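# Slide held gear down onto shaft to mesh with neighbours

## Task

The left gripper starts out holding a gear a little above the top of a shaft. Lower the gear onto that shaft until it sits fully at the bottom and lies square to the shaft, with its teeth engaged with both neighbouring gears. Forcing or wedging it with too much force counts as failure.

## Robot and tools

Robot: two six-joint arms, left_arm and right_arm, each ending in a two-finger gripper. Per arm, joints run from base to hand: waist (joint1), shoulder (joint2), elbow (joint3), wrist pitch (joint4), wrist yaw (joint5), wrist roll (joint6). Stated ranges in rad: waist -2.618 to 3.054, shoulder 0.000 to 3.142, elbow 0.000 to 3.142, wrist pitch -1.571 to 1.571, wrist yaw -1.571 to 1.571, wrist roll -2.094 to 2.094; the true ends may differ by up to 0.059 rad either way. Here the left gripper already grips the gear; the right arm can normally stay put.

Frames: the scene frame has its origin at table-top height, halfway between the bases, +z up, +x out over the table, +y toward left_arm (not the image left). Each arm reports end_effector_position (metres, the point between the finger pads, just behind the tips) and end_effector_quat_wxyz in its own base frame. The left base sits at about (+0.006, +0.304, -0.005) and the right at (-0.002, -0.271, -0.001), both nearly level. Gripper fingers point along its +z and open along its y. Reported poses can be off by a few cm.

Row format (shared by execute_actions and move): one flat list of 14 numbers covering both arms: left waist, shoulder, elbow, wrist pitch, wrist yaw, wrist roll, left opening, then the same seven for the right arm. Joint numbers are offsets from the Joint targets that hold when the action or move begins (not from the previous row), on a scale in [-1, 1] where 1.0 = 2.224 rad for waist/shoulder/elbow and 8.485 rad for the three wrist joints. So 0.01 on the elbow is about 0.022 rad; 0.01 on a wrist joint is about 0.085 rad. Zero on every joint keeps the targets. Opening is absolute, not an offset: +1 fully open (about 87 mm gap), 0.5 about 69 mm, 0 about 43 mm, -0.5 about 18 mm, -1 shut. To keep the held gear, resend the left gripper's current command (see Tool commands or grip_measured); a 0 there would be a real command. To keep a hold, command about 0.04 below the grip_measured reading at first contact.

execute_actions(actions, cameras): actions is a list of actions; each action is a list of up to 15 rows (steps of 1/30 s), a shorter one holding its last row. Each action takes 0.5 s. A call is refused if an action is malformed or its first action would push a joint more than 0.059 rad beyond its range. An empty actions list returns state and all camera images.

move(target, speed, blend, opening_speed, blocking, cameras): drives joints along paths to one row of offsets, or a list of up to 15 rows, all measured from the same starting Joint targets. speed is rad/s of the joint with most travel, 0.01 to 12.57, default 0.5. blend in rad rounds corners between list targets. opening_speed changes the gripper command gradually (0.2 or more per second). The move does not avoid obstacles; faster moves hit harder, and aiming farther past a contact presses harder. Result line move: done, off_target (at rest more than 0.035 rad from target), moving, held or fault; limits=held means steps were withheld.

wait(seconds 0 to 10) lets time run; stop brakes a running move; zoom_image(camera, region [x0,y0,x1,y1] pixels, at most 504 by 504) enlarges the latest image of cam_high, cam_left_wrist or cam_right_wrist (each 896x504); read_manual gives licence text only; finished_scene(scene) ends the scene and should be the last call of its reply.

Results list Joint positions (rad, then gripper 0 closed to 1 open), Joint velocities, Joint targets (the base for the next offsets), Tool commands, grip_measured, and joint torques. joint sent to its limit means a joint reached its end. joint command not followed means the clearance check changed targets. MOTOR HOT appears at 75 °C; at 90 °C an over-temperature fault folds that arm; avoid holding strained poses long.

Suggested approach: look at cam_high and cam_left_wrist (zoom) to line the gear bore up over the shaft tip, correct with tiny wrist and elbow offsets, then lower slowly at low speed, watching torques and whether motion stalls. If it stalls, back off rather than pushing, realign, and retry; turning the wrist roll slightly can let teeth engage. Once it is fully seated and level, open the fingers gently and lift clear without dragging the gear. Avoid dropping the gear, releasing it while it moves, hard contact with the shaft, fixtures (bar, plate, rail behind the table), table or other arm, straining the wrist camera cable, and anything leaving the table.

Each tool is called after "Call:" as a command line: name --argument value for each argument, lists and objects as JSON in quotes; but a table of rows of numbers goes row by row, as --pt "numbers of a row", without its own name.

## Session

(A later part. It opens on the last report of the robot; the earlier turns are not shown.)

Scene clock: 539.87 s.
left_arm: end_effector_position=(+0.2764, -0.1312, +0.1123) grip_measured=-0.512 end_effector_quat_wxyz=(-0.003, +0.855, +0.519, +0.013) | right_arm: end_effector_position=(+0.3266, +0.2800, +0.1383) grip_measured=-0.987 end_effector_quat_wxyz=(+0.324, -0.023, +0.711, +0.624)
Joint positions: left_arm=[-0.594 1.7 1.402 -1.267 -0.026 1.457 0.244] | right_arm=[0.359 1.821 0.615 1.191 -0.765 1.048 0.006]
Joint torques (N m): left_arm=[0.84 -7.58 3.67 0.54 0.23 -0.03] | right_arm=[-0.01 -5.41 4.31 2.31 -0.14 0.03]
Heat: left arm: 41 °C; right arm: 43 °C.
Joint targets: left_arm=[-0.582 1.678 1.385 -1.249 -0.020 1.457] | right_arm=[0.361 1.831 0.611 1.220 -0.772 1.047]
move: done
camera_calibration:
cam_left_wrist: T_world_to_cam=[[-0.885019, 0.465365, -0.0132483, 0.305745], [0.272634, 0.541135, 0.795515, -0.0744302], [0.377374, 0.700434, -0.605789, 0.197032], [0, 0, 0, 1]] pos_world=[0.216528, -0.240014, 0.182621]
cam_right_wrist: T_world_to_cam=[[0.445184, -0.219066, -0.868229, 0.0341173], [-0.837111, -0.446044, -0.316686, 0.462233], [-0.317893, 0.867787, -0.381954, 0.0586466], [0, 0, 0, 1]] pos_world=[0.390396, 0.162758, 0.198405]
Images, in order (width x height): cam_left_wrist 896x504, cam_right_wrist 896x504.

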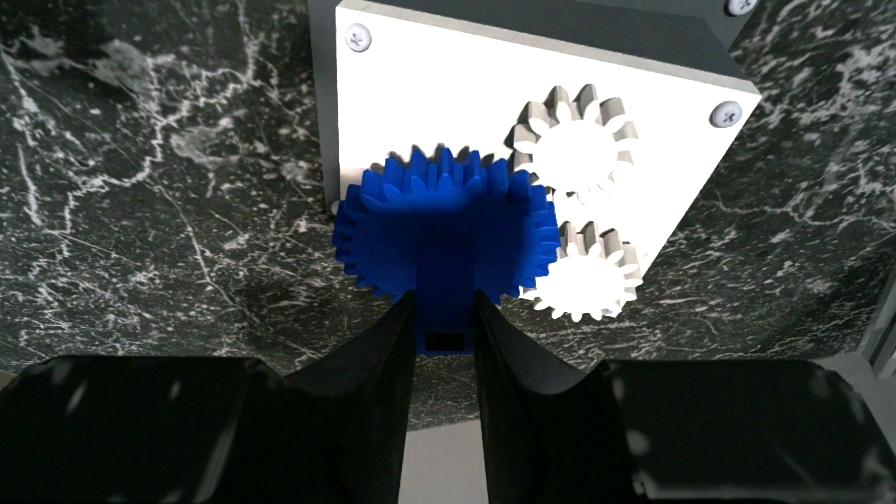

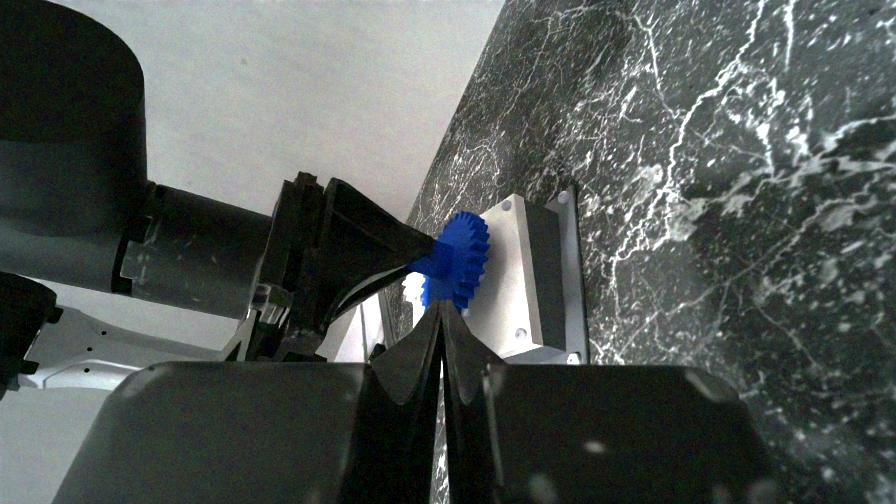

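Call:
move --target '[-0.0002,-0.0029,-0.0034,0.0002,0,0.0047,-1,0,0,0,0,0,0,-1]' --speed 0.1

Call:
move --target '[-0.0002,-0.0029,-0.0034,0.0002,0,0.0047,-1,0,0,0,0,0,0,-1]' --speed 0.1

Call:
move --target '[-0.0002,-0.0029,-0.0034,0.0002,0,0.0047,-1,0,0,0,0,0,0,-1]' --speed 0.1 --cameras '["cam_left_wrist"]'

Call:
zoom_image --camera "cam_left_wrist" --region '[440, 70, 680, 330]'

Scene clock: 563.60 s.
left_arm: end_effector_position=(+0.2764, -0.1311, +0.1124) grip_measured=-0.512 end_effector_quat_wxyz=(-0.001, +0.860, +0.510, +0.014) | right_arm: end_effector_position=(+0.3266, +0.2800, +0.1383) grip_measured=-0.987 end_effector_quat_wxyz=(+0.324, -0.023, +0.711, +0.624)
Joint positions: left_arm=[-0.594 1.693 1.395 -1.263 -0.026 1.477 0.244] | right_arm=[0.359 1.821 0.615 1.191 -0.765 1.048 0.006]
Joint torques (N m): left_arm=[0.91 -7.64 3.78 0.53 0.25 0.19] | right_arm=[-0.01 -5.41 4.31 2.31 -0.14 0.03]
Heat: left arm: 41 °C; right arm: 43 °C.
Joint targets: left_arm=[-0.582 1.671 1.378 -1.248 -0.020 1.498] | right_arm=[0.361 1.831 0.611 1.220 -0.772 1.047]
move: done

Scene clock: 564.50 s.
left_arm: end_effector_position=(+0.2767, -0.1312, +0.1123) grip_measured=-0.512 end_effector_quat_wxyz=(-0.001, +0.870, +0.493, +0.014) | right_arm: end_effector_position=(+0.3266, +0.2800, +0.1383) grip_measured=-0.987 end_effector_quat_wxyz=(+0.324, -0.023, +0.711, +0.624)
Joint positions: left_arm=[-0.594 1.687 1.387 -1.26 -0.026 1.518 0.244] | right_arm=[0.359 1.821 0.615 1.191 -0.765 1.048 0.006]
Joint torques (N m): left_arm=[0.81 -7.51 3.78 0.52 0.26 0.16] | right_arm=[-0.02 -5.41 4.3 2.31 -0.14 0.03]
Heat: left arm: 41 °C; right arm: 43 °C.
Joint targets: left_arm=[-0.583 1.665 1.370 -1.246 -0.020 1.537] | right_arm=[0.361 1.831 0.611 1.220 -0.772 1.047]
move: done

Scene clock: 565.43 s.
left_arm: end_effector_position=(+0.2768, -0.1309, +0.1088) grip_measured=-0.512 end_effector_quat_wxyz=(-0.003, +0.880, +0.475, +0.013) | right_arm: end_effector_position=(+0.3266, +0.2800, +0.1383) grip_measured=-0.987 end_effector_quat_wxyz=(+0.324, -0.023, +0.711, +0.624)
Joint positions: left_arm=[-0.593 1.684 1.37 -1.25 -0.026 1.56 0.244] | right_arm=[0.359 1.821 0.615 1.191 -0.765 1.048 0.006]
Joint torques (N m): left_arm=[0.69 -7.76 4.52 0.43 0.24 0.15] | right_arm=[-0.01 -5.41 4.3 2.31 -0.14 0.03]
Heat: left arm: 41 °C; right arm: 43 °C.
Joint targets: left_arm=[-0.584 1.659 1.363 -1.244 -0.020 1.577] | right_arm=[0.361 1.831 0.611 1.220 -0.772 1.047]
move: done
camera_calibration:
cam_left_wrist: T_world_to_cam=[[-0.833369, 0.55259, -0.011896, 0.302831], [0.326582, 0.509659, 0.795985, -0.0910443], [0.445916, 0.659464, -0.605199, 0.170275], [0, 0, 0, 1]] pos_world=[0.206175, -0.23323, 0.179123]
Images, in order (width x height): cam_left_wrist 896x504.

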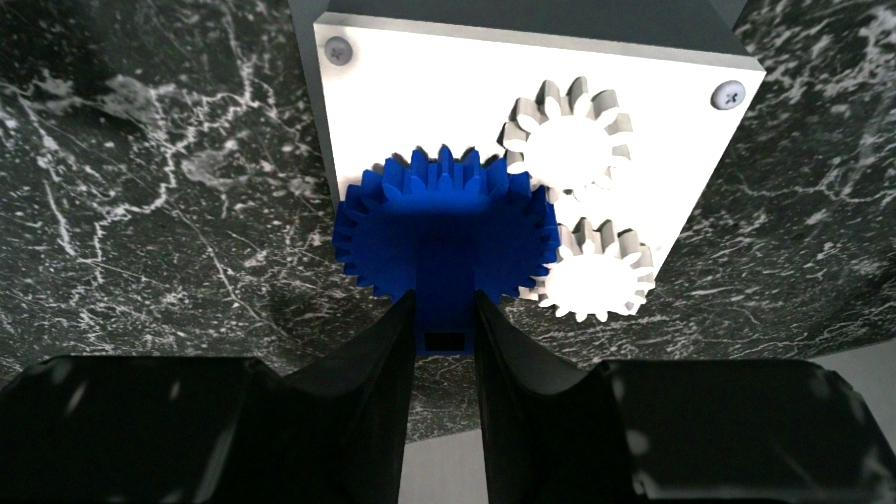

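Scaled by 1.938 from the camera's 896x504 image, which has a finer 1280x720 frame.

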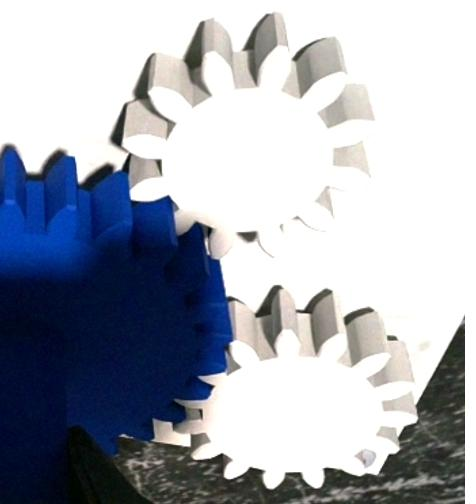

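Call:
move --target '[0.0002,0.0002,-0.0087,0.0023,0,0,-1,0,0,0,0,0,0,-1]' --speed 0.1

Call:
move --target '[0.0002,0.0002,-0.0087,0.0023,0,0,-1,0,0,0,0,0,0,-1]' --speed 0.1 --cameras '["cam_left_wrist","cam_right_wrist"]'

Call:
zoom_image --camera "cam_right_wrist" --region '[400, 190, 540, 330]'

Scene clock: 572.07 s.
left_arm: end_effector_position=(+0.2766, -0.1308, +0.1079) grip_measured=-0.512 end_effector_quat_wxyz=(-0.001, +0.880, +0.474, +0.014) | right_arm: end_effector_position=(+0.3266, +0.2800, +0.1383) grip_measured=-0.987 end_effector_quat_wxyz=(+0.324, -0.023, +0.711, +0.624)
Joint positions: left_arm=[-0.593 1.679 1.361 -1.241 -0.026 1.56 0.244] | right_arm=[0.359 1.821 0.615 1.191 -0.765 1.048 0.006]
Joint torques (N m): left_arm=[0.76 -7.28 3.67 0.54 0.25 0.16] | right_arm=[-0.02 -5.41 4.3 2.31 -0.14 0.03]
Heat: left arm: 41 °C; right arm: 43 °C.
Joint targets: left_arm=[-0.583 1.659 1.343 -1.225 -0.020 1.577] | right_arm=[0.361 1.831 0.611 1.220 -0.772 1.047]
move: done

Scene clock: 572.77 s.
left_arm: end_effector_position=(+0.2765, -0.1307, +0.1075) grip_measured=-0.512 end_effector_quat_wxyz=(+0.003, +0.880, +0.474, +0.016) | right_arm: end_effector_position=(+0.3266, +0.2800, +0.1383) grip_measured=-0.987 end_effector_quat_wxyz=(+0.324, -0.023, +0.711, +0.624)
Joint positions: left_arm=[-0.593 1.67 1.349 -1.229 -0.026 1.56 0.244] | right_arm=[0.359 1.821 0.615 1.191 -0.765 1.048 0.006]
Joint torques (N m): left_arm=[0.87 -6.52 3.11 0.64 0.25 0.14] | right_arm=[-0.01 -5.41 4.31 2.31 -0.14 0.03]
Heat: left arm: 41 °C; right arm: 43 °C.
Joint targets: left_arm=[-0.583 1.659 1.324 -1.205 -0.020 1.577] | right_arm=[0.361 1.831 0.611 1.220 -0.772 1.047]
move: done
camera_calibration:
cam_left_wrist: T_world_to_cam=[[-0.832695, 0.553122, -0.0259644, 0.303861], [0.31771, 0.515647, 0.795719, -0.0868119], [0.453519, 0.654343, -0.605109, 0.166659], [0, 0, 0, 1]] pos_world=[0.205022, -0.23236, 0.177815]
cam_right_wrist: T_world_to_cam=[[0.445184, -0.219066, -0.868229, 0.0341173], [-0.837111, -0.446044, -0.316686, 0.462233], [-0.317893, 0.867787, -0.381954, 0.0586466], [0, 0, 0, 1]] pos_world=[0.390396, 0.162758, 0.198405]
Images, in order (width x height): cam_left_wrist 896x504, cam_right_wrist 896x504.

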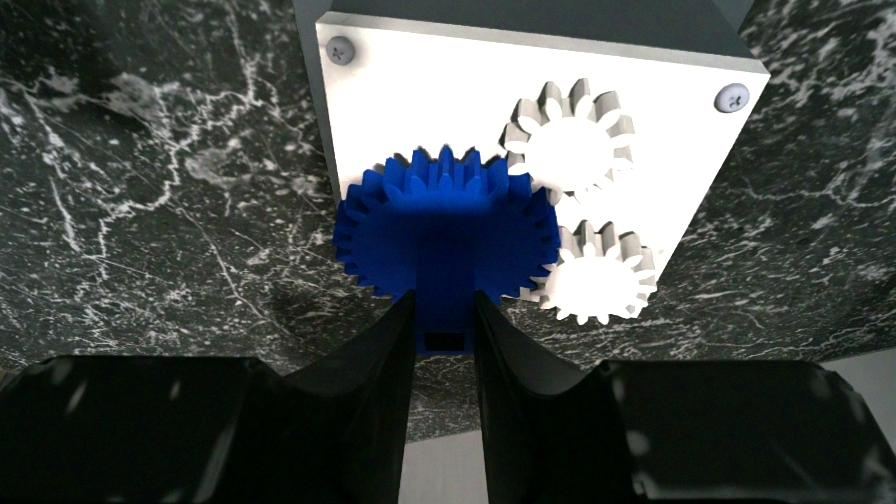

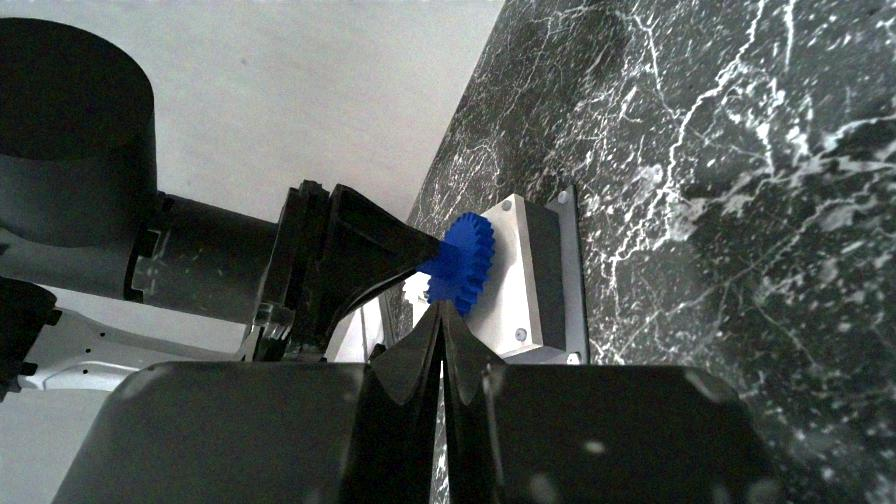

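Scaled by 3.600 from the camera's 896x504 image, which has a finer 1280x720 frame.

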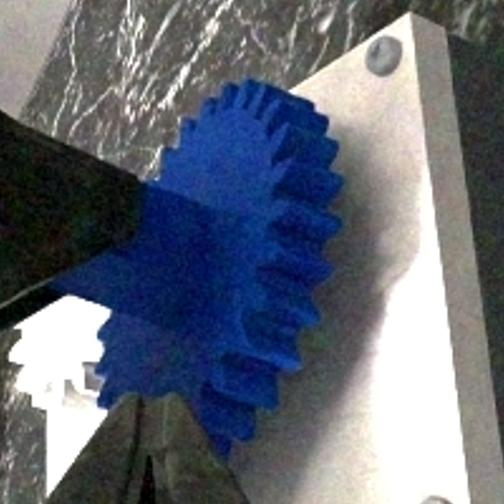

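Call:
zoom_image --camera "cam_left_wrist" --region '[480, 120, 620, 300]'

Scaled by 2.800 from the camera's 896x504 image, which has a finer 1280x720 frame.

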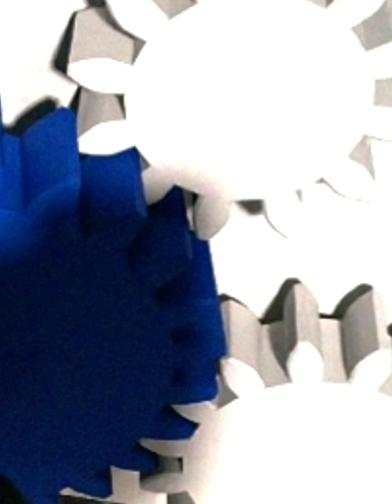

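Call:
move --target '[0.0002,0.0015,-0.0060,0.0022,0,-0.0030,-1,0,0,0,0,0,0,-1]' --speed 0.1

Call:
move --target '[-0.0002,-0.0029,-0.0034,0.0002,0,0.0047,-1,0,0,0,0,0,0,-1]' --speed 0.1 --cameras '["cam_left_wrist"]'

Scene clock: 589.27 s.
left_arm: end_effector_position=(+0.2765, -0.1306, +0.1072) grip_measured=-0.512 end_effector_quat_wxyz=(+0.006, +0.880, +0.474, +0.018) | right_arm: end_effector_position=(+0.3266, +0.2800, +0.1383) grip_measured=-0.987 end_effector_quat_wxyz=(+0.324, -0.023, +0.711, +0.624)
Joint positions: left_arm=[-0.593 1.664 1.341 -1.22 -0.026 1.56 0.244] | right_arm=[0.359 1.821 0.615 1.191 -0.765 1.048 0.006]
Joint torques (N m): left_arm=[0.85 -5.71 2.81 0.76 0.23 -0.12] | right_arm=[-0.02 -5.41 4.3 2.31 -0.14 0.03]
Heat: left arm: 39 °C; right arm: 43 °C.
Joint targets: left_arm=[-0.582 1.663 1.310 -1.187 -0.020 1.552] | right_arm=[0.361 1.831 0.611 1.220 -0.772 1.047]
move: done

Scene clock: 589.97 s.
left_arm: end_effector_position=(+0.2764, -0.1306, +0.1072) grip_measured=-0.511 end_effector_quat_wxyz=(+0.009, +0.881, +0.472, +0.019) | right_arm: end_effector_position=(+0.3266, +0.2800, +0.1383) grip_measured=-0.987 end_effector_quat_wxyz=(+0.324, -0.023, +0.711, +0.624)
Joint positions: left_arm=[-0.593 1.658 1.334 -1.214 -0.026 1.565 0.244] | right_arm=[0.359 1.821 0.615 1.191 -0.765 1.048 0.006]
Joint torques (N m): left_arm=[0.79 -5.72 2.77 0.72 0.27 0.27] | right_arm=[-0.01 -5.41 4.3 2.31 -0.14 0.03]
Heat: left arm: 39 °C; right arm: 43 °C.
Joint targets: left_arm=[-0.583 1.656 1.303 -1.185 -0.020 1.592] | right_arm=[0.361 1.831 0.611 1.220 -0.772 1.047]
move: done
camera_calibration:
cam_left_wrist: T_world_to_cam=[[-0.830055, 0.556383, -0.0380347, 0.30476], [0.311713, 0.519428, 0.795632, -0.0843801], [0.462432, 0.648562, -0.604585, 0.163057], [0, 0, 0, 1]] pos_world=[0.203867, -0.231487, 0.177309]
Images, in order (width x height): cam_left_wrist 896x504.

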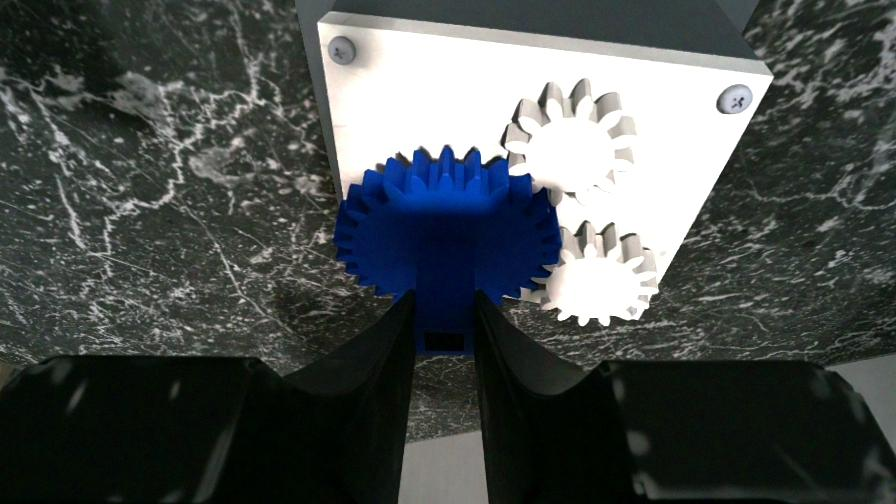

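Call:
move --target '[0,0,0.009,-0.0085,0,-0.001,-1,0,0,0,0,0,0,-1]' --speed 0.1 --cameras '["cam_left_wrist","cam_right_wrist"]'

Call:
zoom_image --camera "cam_right_wrist" --region '[400, 190, 540, 330]'

Scene clock: 603.07 s.
left_arm: end_effector_position=(+0.2759, -0.1302, +0.1071) grip_measured=-0.511 end_effector_quat_wxyz=(+0.007, +0.881, +0.472, +0.019) | right_arm: end_effector_position=(+0.3266, +0.2800, +0.1383) grip_measured=-0.987 end_effector_quat_wxyz=(+0.324, -0.023, +0.711, +0.624)
Joint positions: left_arm=[-0.593 1.658 1.334 -1.216 -0.026 1.565 0.244] | right_arm=[0.359 1.821 0.615 1.191 -0.765 1.048 0.006]
Joint torques (N m): left_arm=[0.73 -5.61 4.29 0.05 0.24 0.18] | right_arm=[-0.01 -5.41 4.3 2.31 -0.13 0.03]
Heat: left arm: 39 °C; right arm: 43 °C.
Joint targets: left_arm=[-0.583 1.656 1.323 -1.257 -0.020 1.583] | right_arm=[0.361 1.831 0.611 1.220 -0.772 1.047]
move: off_target (left_arm); left_arm: the wrist pitch is farthest, 0.041 rad from its target
camera_calibration:
cam_left_wrist: T_world_to_cam=[[-0.830117, 0.556463, -0.0354227, 0.303875], [0.313429, 0.51822, 0.795745, -0.0850095], [0.46116, 0.649459, -0.604595, 0.163581], [0, 0, 0, 1]] pos_world=[0.203459, -0.231281, 0.17731]
cam_right_wrist: T_world_to_cam=[[0.445184, -0.219066, -0.868229, 0.0341173], [-0.837111, -0.446044, -0.316686, 0.462233], [-0.317893, 0.867787, -0.381954, 0.0586466], [0, 0, 0, 1]] pos_world=[0.390396, 0.162758, 0.198405]
Images, in order (width x height): cam_left_wrist 896x504, cam_right_wrist 896x504.

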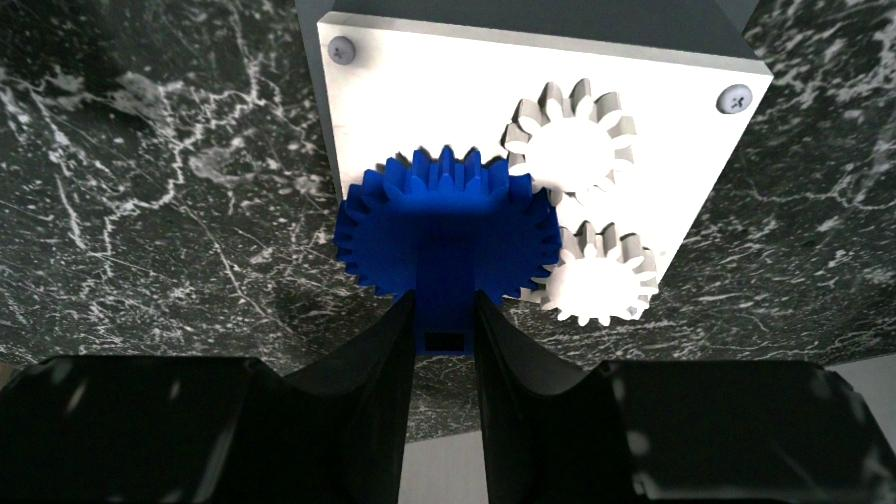

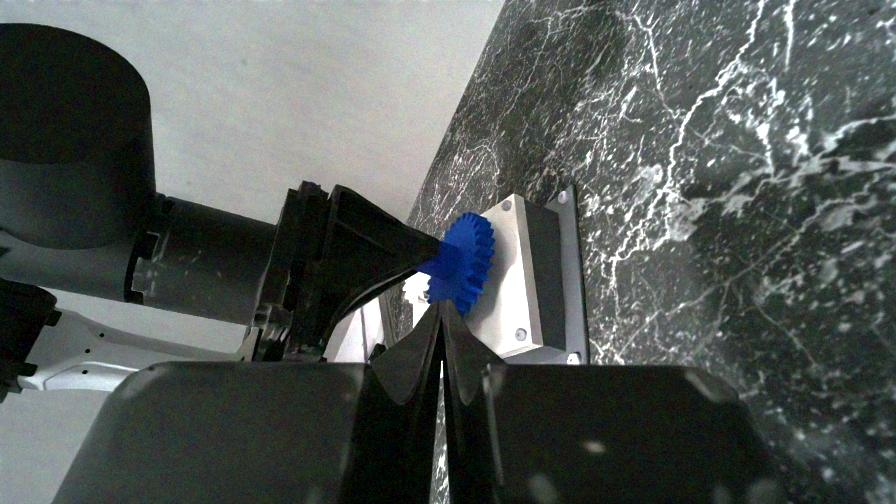

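Scaled by 3.600 from the camera's 896x504 image, which has a finer 1280x720 frame.

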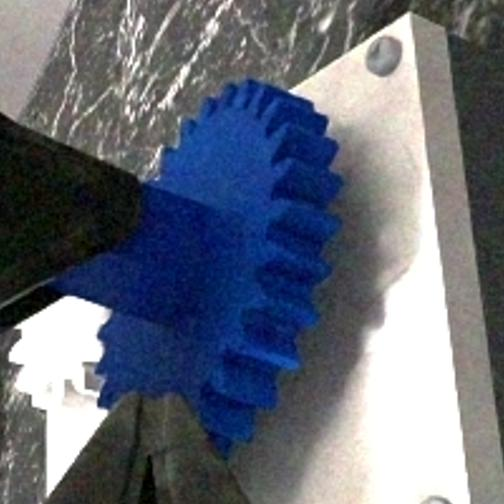

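Call:
move --target '[0,0,0,0,0,0,-0.3,0,0,0,0,0,0,-1]' --opening_speed 0.5 --cameras '["cam_left_wrist","cam_right_wrist"]'

Call:
zoom_image --camera "cam_right_wrist" --region '[400, 190, 540, 330]'

Scene clock: 608.63 s.
left_arm: end_effector_position=(+0.2731, -0.1284, +0.1068) grip_measured=-0.300 end_effector_quat_wxyz=(+0.001, +0.882, +0.470, +0.015) | right_arm: end_effector_position=(+0.3266, +0.2800, +0.1383) grip_measured=-0.987 end_effector_quat_wxyz=(+0.324, -0.023, +0.711, +0.624)
Joint positions: left_arm=[-0.593 1.658 1.333 -1.229 -0.026 1.569 0.35] | right_arm=[0.359 1.821 0.615 1.191 -0.765 1.048 0.006]
Joint torques (N m): left_arm=[0.79 -5.65 4.42 0.12 0.25 0.12] | right_arm=[-0.01 -5.41 4.3 2.31 -0.14 0.03]
Heat: left arm: 38 °C; right arm: 43 °C.
Joint targets: left_arm=[-0.583 1.656 1.323 -1.257 -0.020 1.583] | right_arm=[0.361 1.831 0.611 1.220 -0.772 1.047]
move: done
camera_calibration:
cam_left_wrist: T_world_to_cam=[[-0.827904, 0.56047, -0.021159, 0.298883], [0.325326, 0.510605, 0.795893, -0.0890218], [0.456878, 0.65204, -0.605067, 0.165009], [0, 0, 0, 1]] pos_world=[0.201019, -0.229652, 0.177017]
cam_right_wrist: T_world_to_cam=[[0.445184, -0.219066, -0.868229, 0.0341173], [-0.837111, -0.446044, -0.316686, 0.462233], [-0.317893, 0.867787, -0.381954, 0.0586466], [0, 0, 0, 1]] pos_world=[0.390396, 0.162758, 0.198405]
Images, in order (width x height): cam_left_wrist 896x504, cam_right_wrist 896x504.

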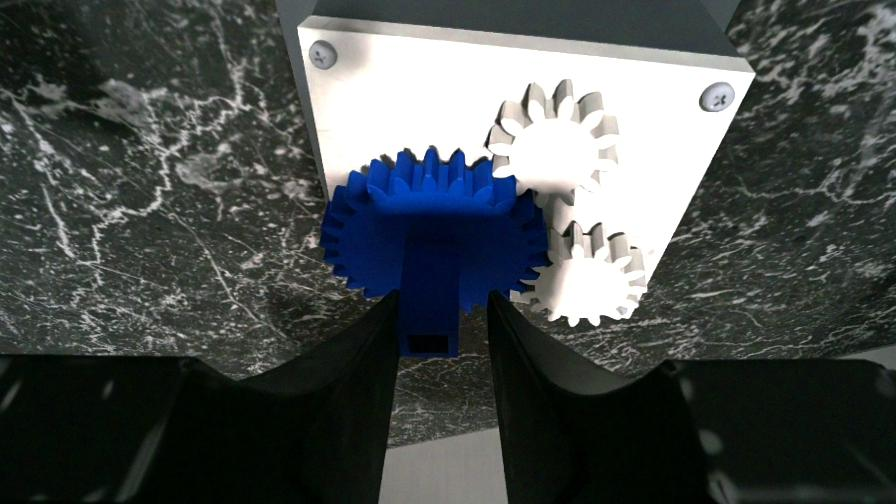

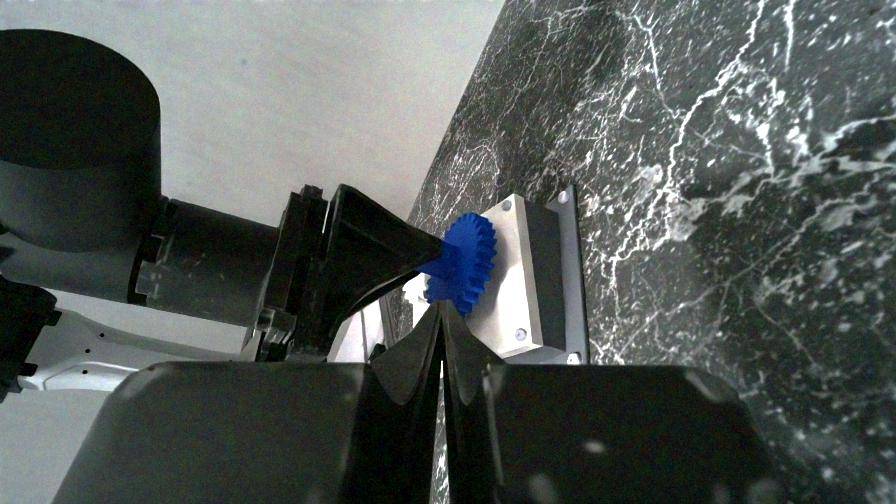

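Scaled by 3.600 from the camera's 896x504 image, which has a finer 1280x720 frame.

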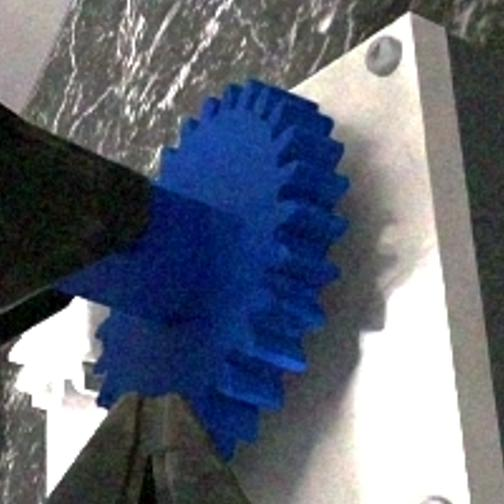

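Call:
move --pt "0 0 0 0 0 0 0.2 0 0 0 0 0 0 -1" --pt "0 0 0.13 -0.034 0 0 0.2 0 0 0 0 0 0 -1" --speed 0.3 --cameras '["cam_left_wrist","cam_right_wrist"]'

Call:
zoom_image --camera "cam_right_wrist" --region '[400, 190, 540, 330]'

Call:
zoom_image --camera "cam_left_wrist" --region '[300, 50, 700, 380]'

Scene clock: 616.97 s.
left_arm: end_effector_position=(+0.2635, -0.1219, +0.1721) grip_measured=+0.200 end_effector_quat_wxyz=(-0.014, +0.882, +0.470, +0.007) | right_arm: end_effector_position=(+0.3266, +0.2800, +0.1383) grip_measured=-0.987 end_effector_quat_wxyz=(+0.324, -0.023, +0.711, +0.624)
Joint positions: left_arm=[-0.593 1.658 1.592 -1.524 -0.026 1.569 0.6] | right_arm=[0.359 1.821 0.615 1.191 -0.765 1.048 0.006]
Joint torques (N m): left_arm=[0.79 -5.46 6.57 0.14 0.28 0.11] | right_arm=[-0.02 -5.41 4.3 2.31 -0.14 0.03]
Heat: left arm: 38 °C; right arm: 43 °C.
Joint targets: left_arm=[-0.583 1.656 1.612 -1.545 -0.020 1.583] | right_arm=[0.361 1.831 0.611 1.220 -0.772 1.047]
move: done
camera_calibration:
cam_left_wrist: T_world_to_cam=[[-0.828015, 0.560542, 0.0135434, 0.282747], [0.348228, 0.49516, 0.795961, -0.14904], [0.439463, 0.663784, -0.605196, 0.210738], [0, 0, 0, 1]] pos_world=[0.193408, -0.224577, 0.242339]
cam_right_wrist: T_world_to_cam=[[0.445184, -0.219066, -0.868229, 0.0341173], [-0.837111, -0.446044, -0.316686, 0.462233], [-0.317893, 0.867787, -0.381954, 0.0586466], [0, 0, 0, 1]] pos_world=[0.390396, 0.162758, 0.198405]
Images, in order (width x height): cam_left_wrist 896x504, cam_right_wrist 896x504.

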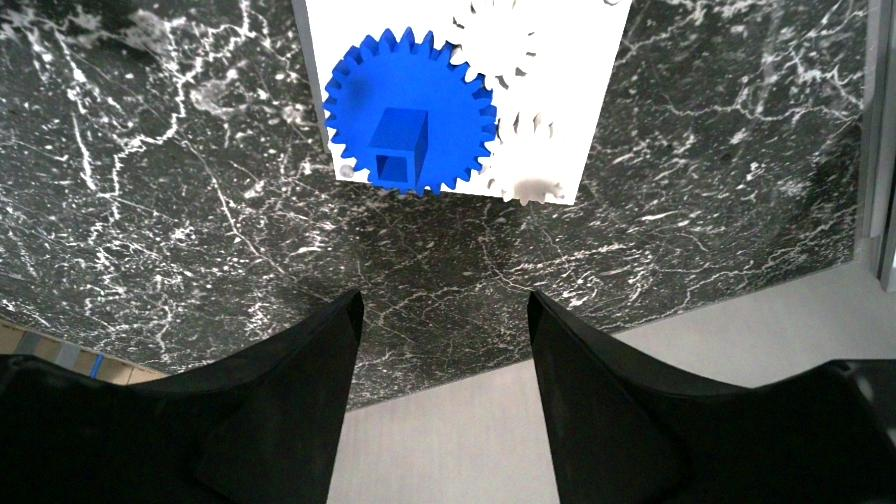

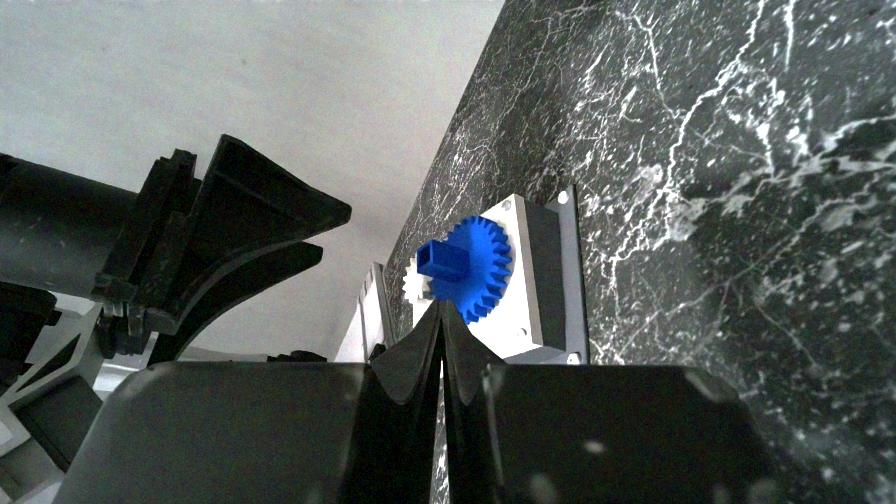

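Scaled by 3.600 from the camera's 896x504 image, which has a finer 1280x720 frame.

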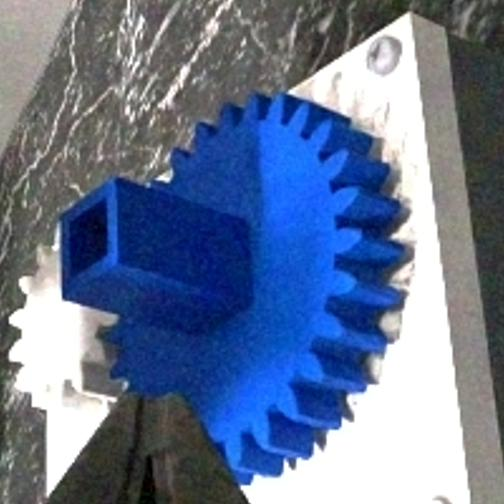

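Scaled by 1.260 from the camera's 896x504 image, which has a finer 1280x720 frame.

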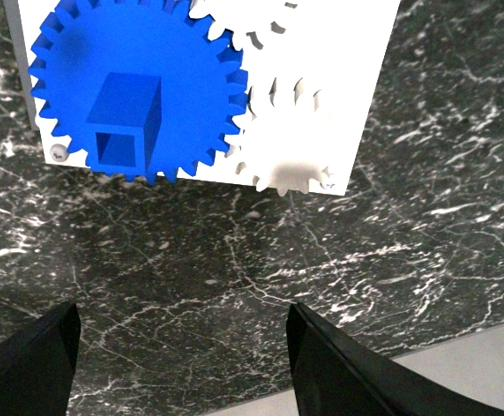

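Call:
finished_scene --scene 1

The scene is finished: the task was done.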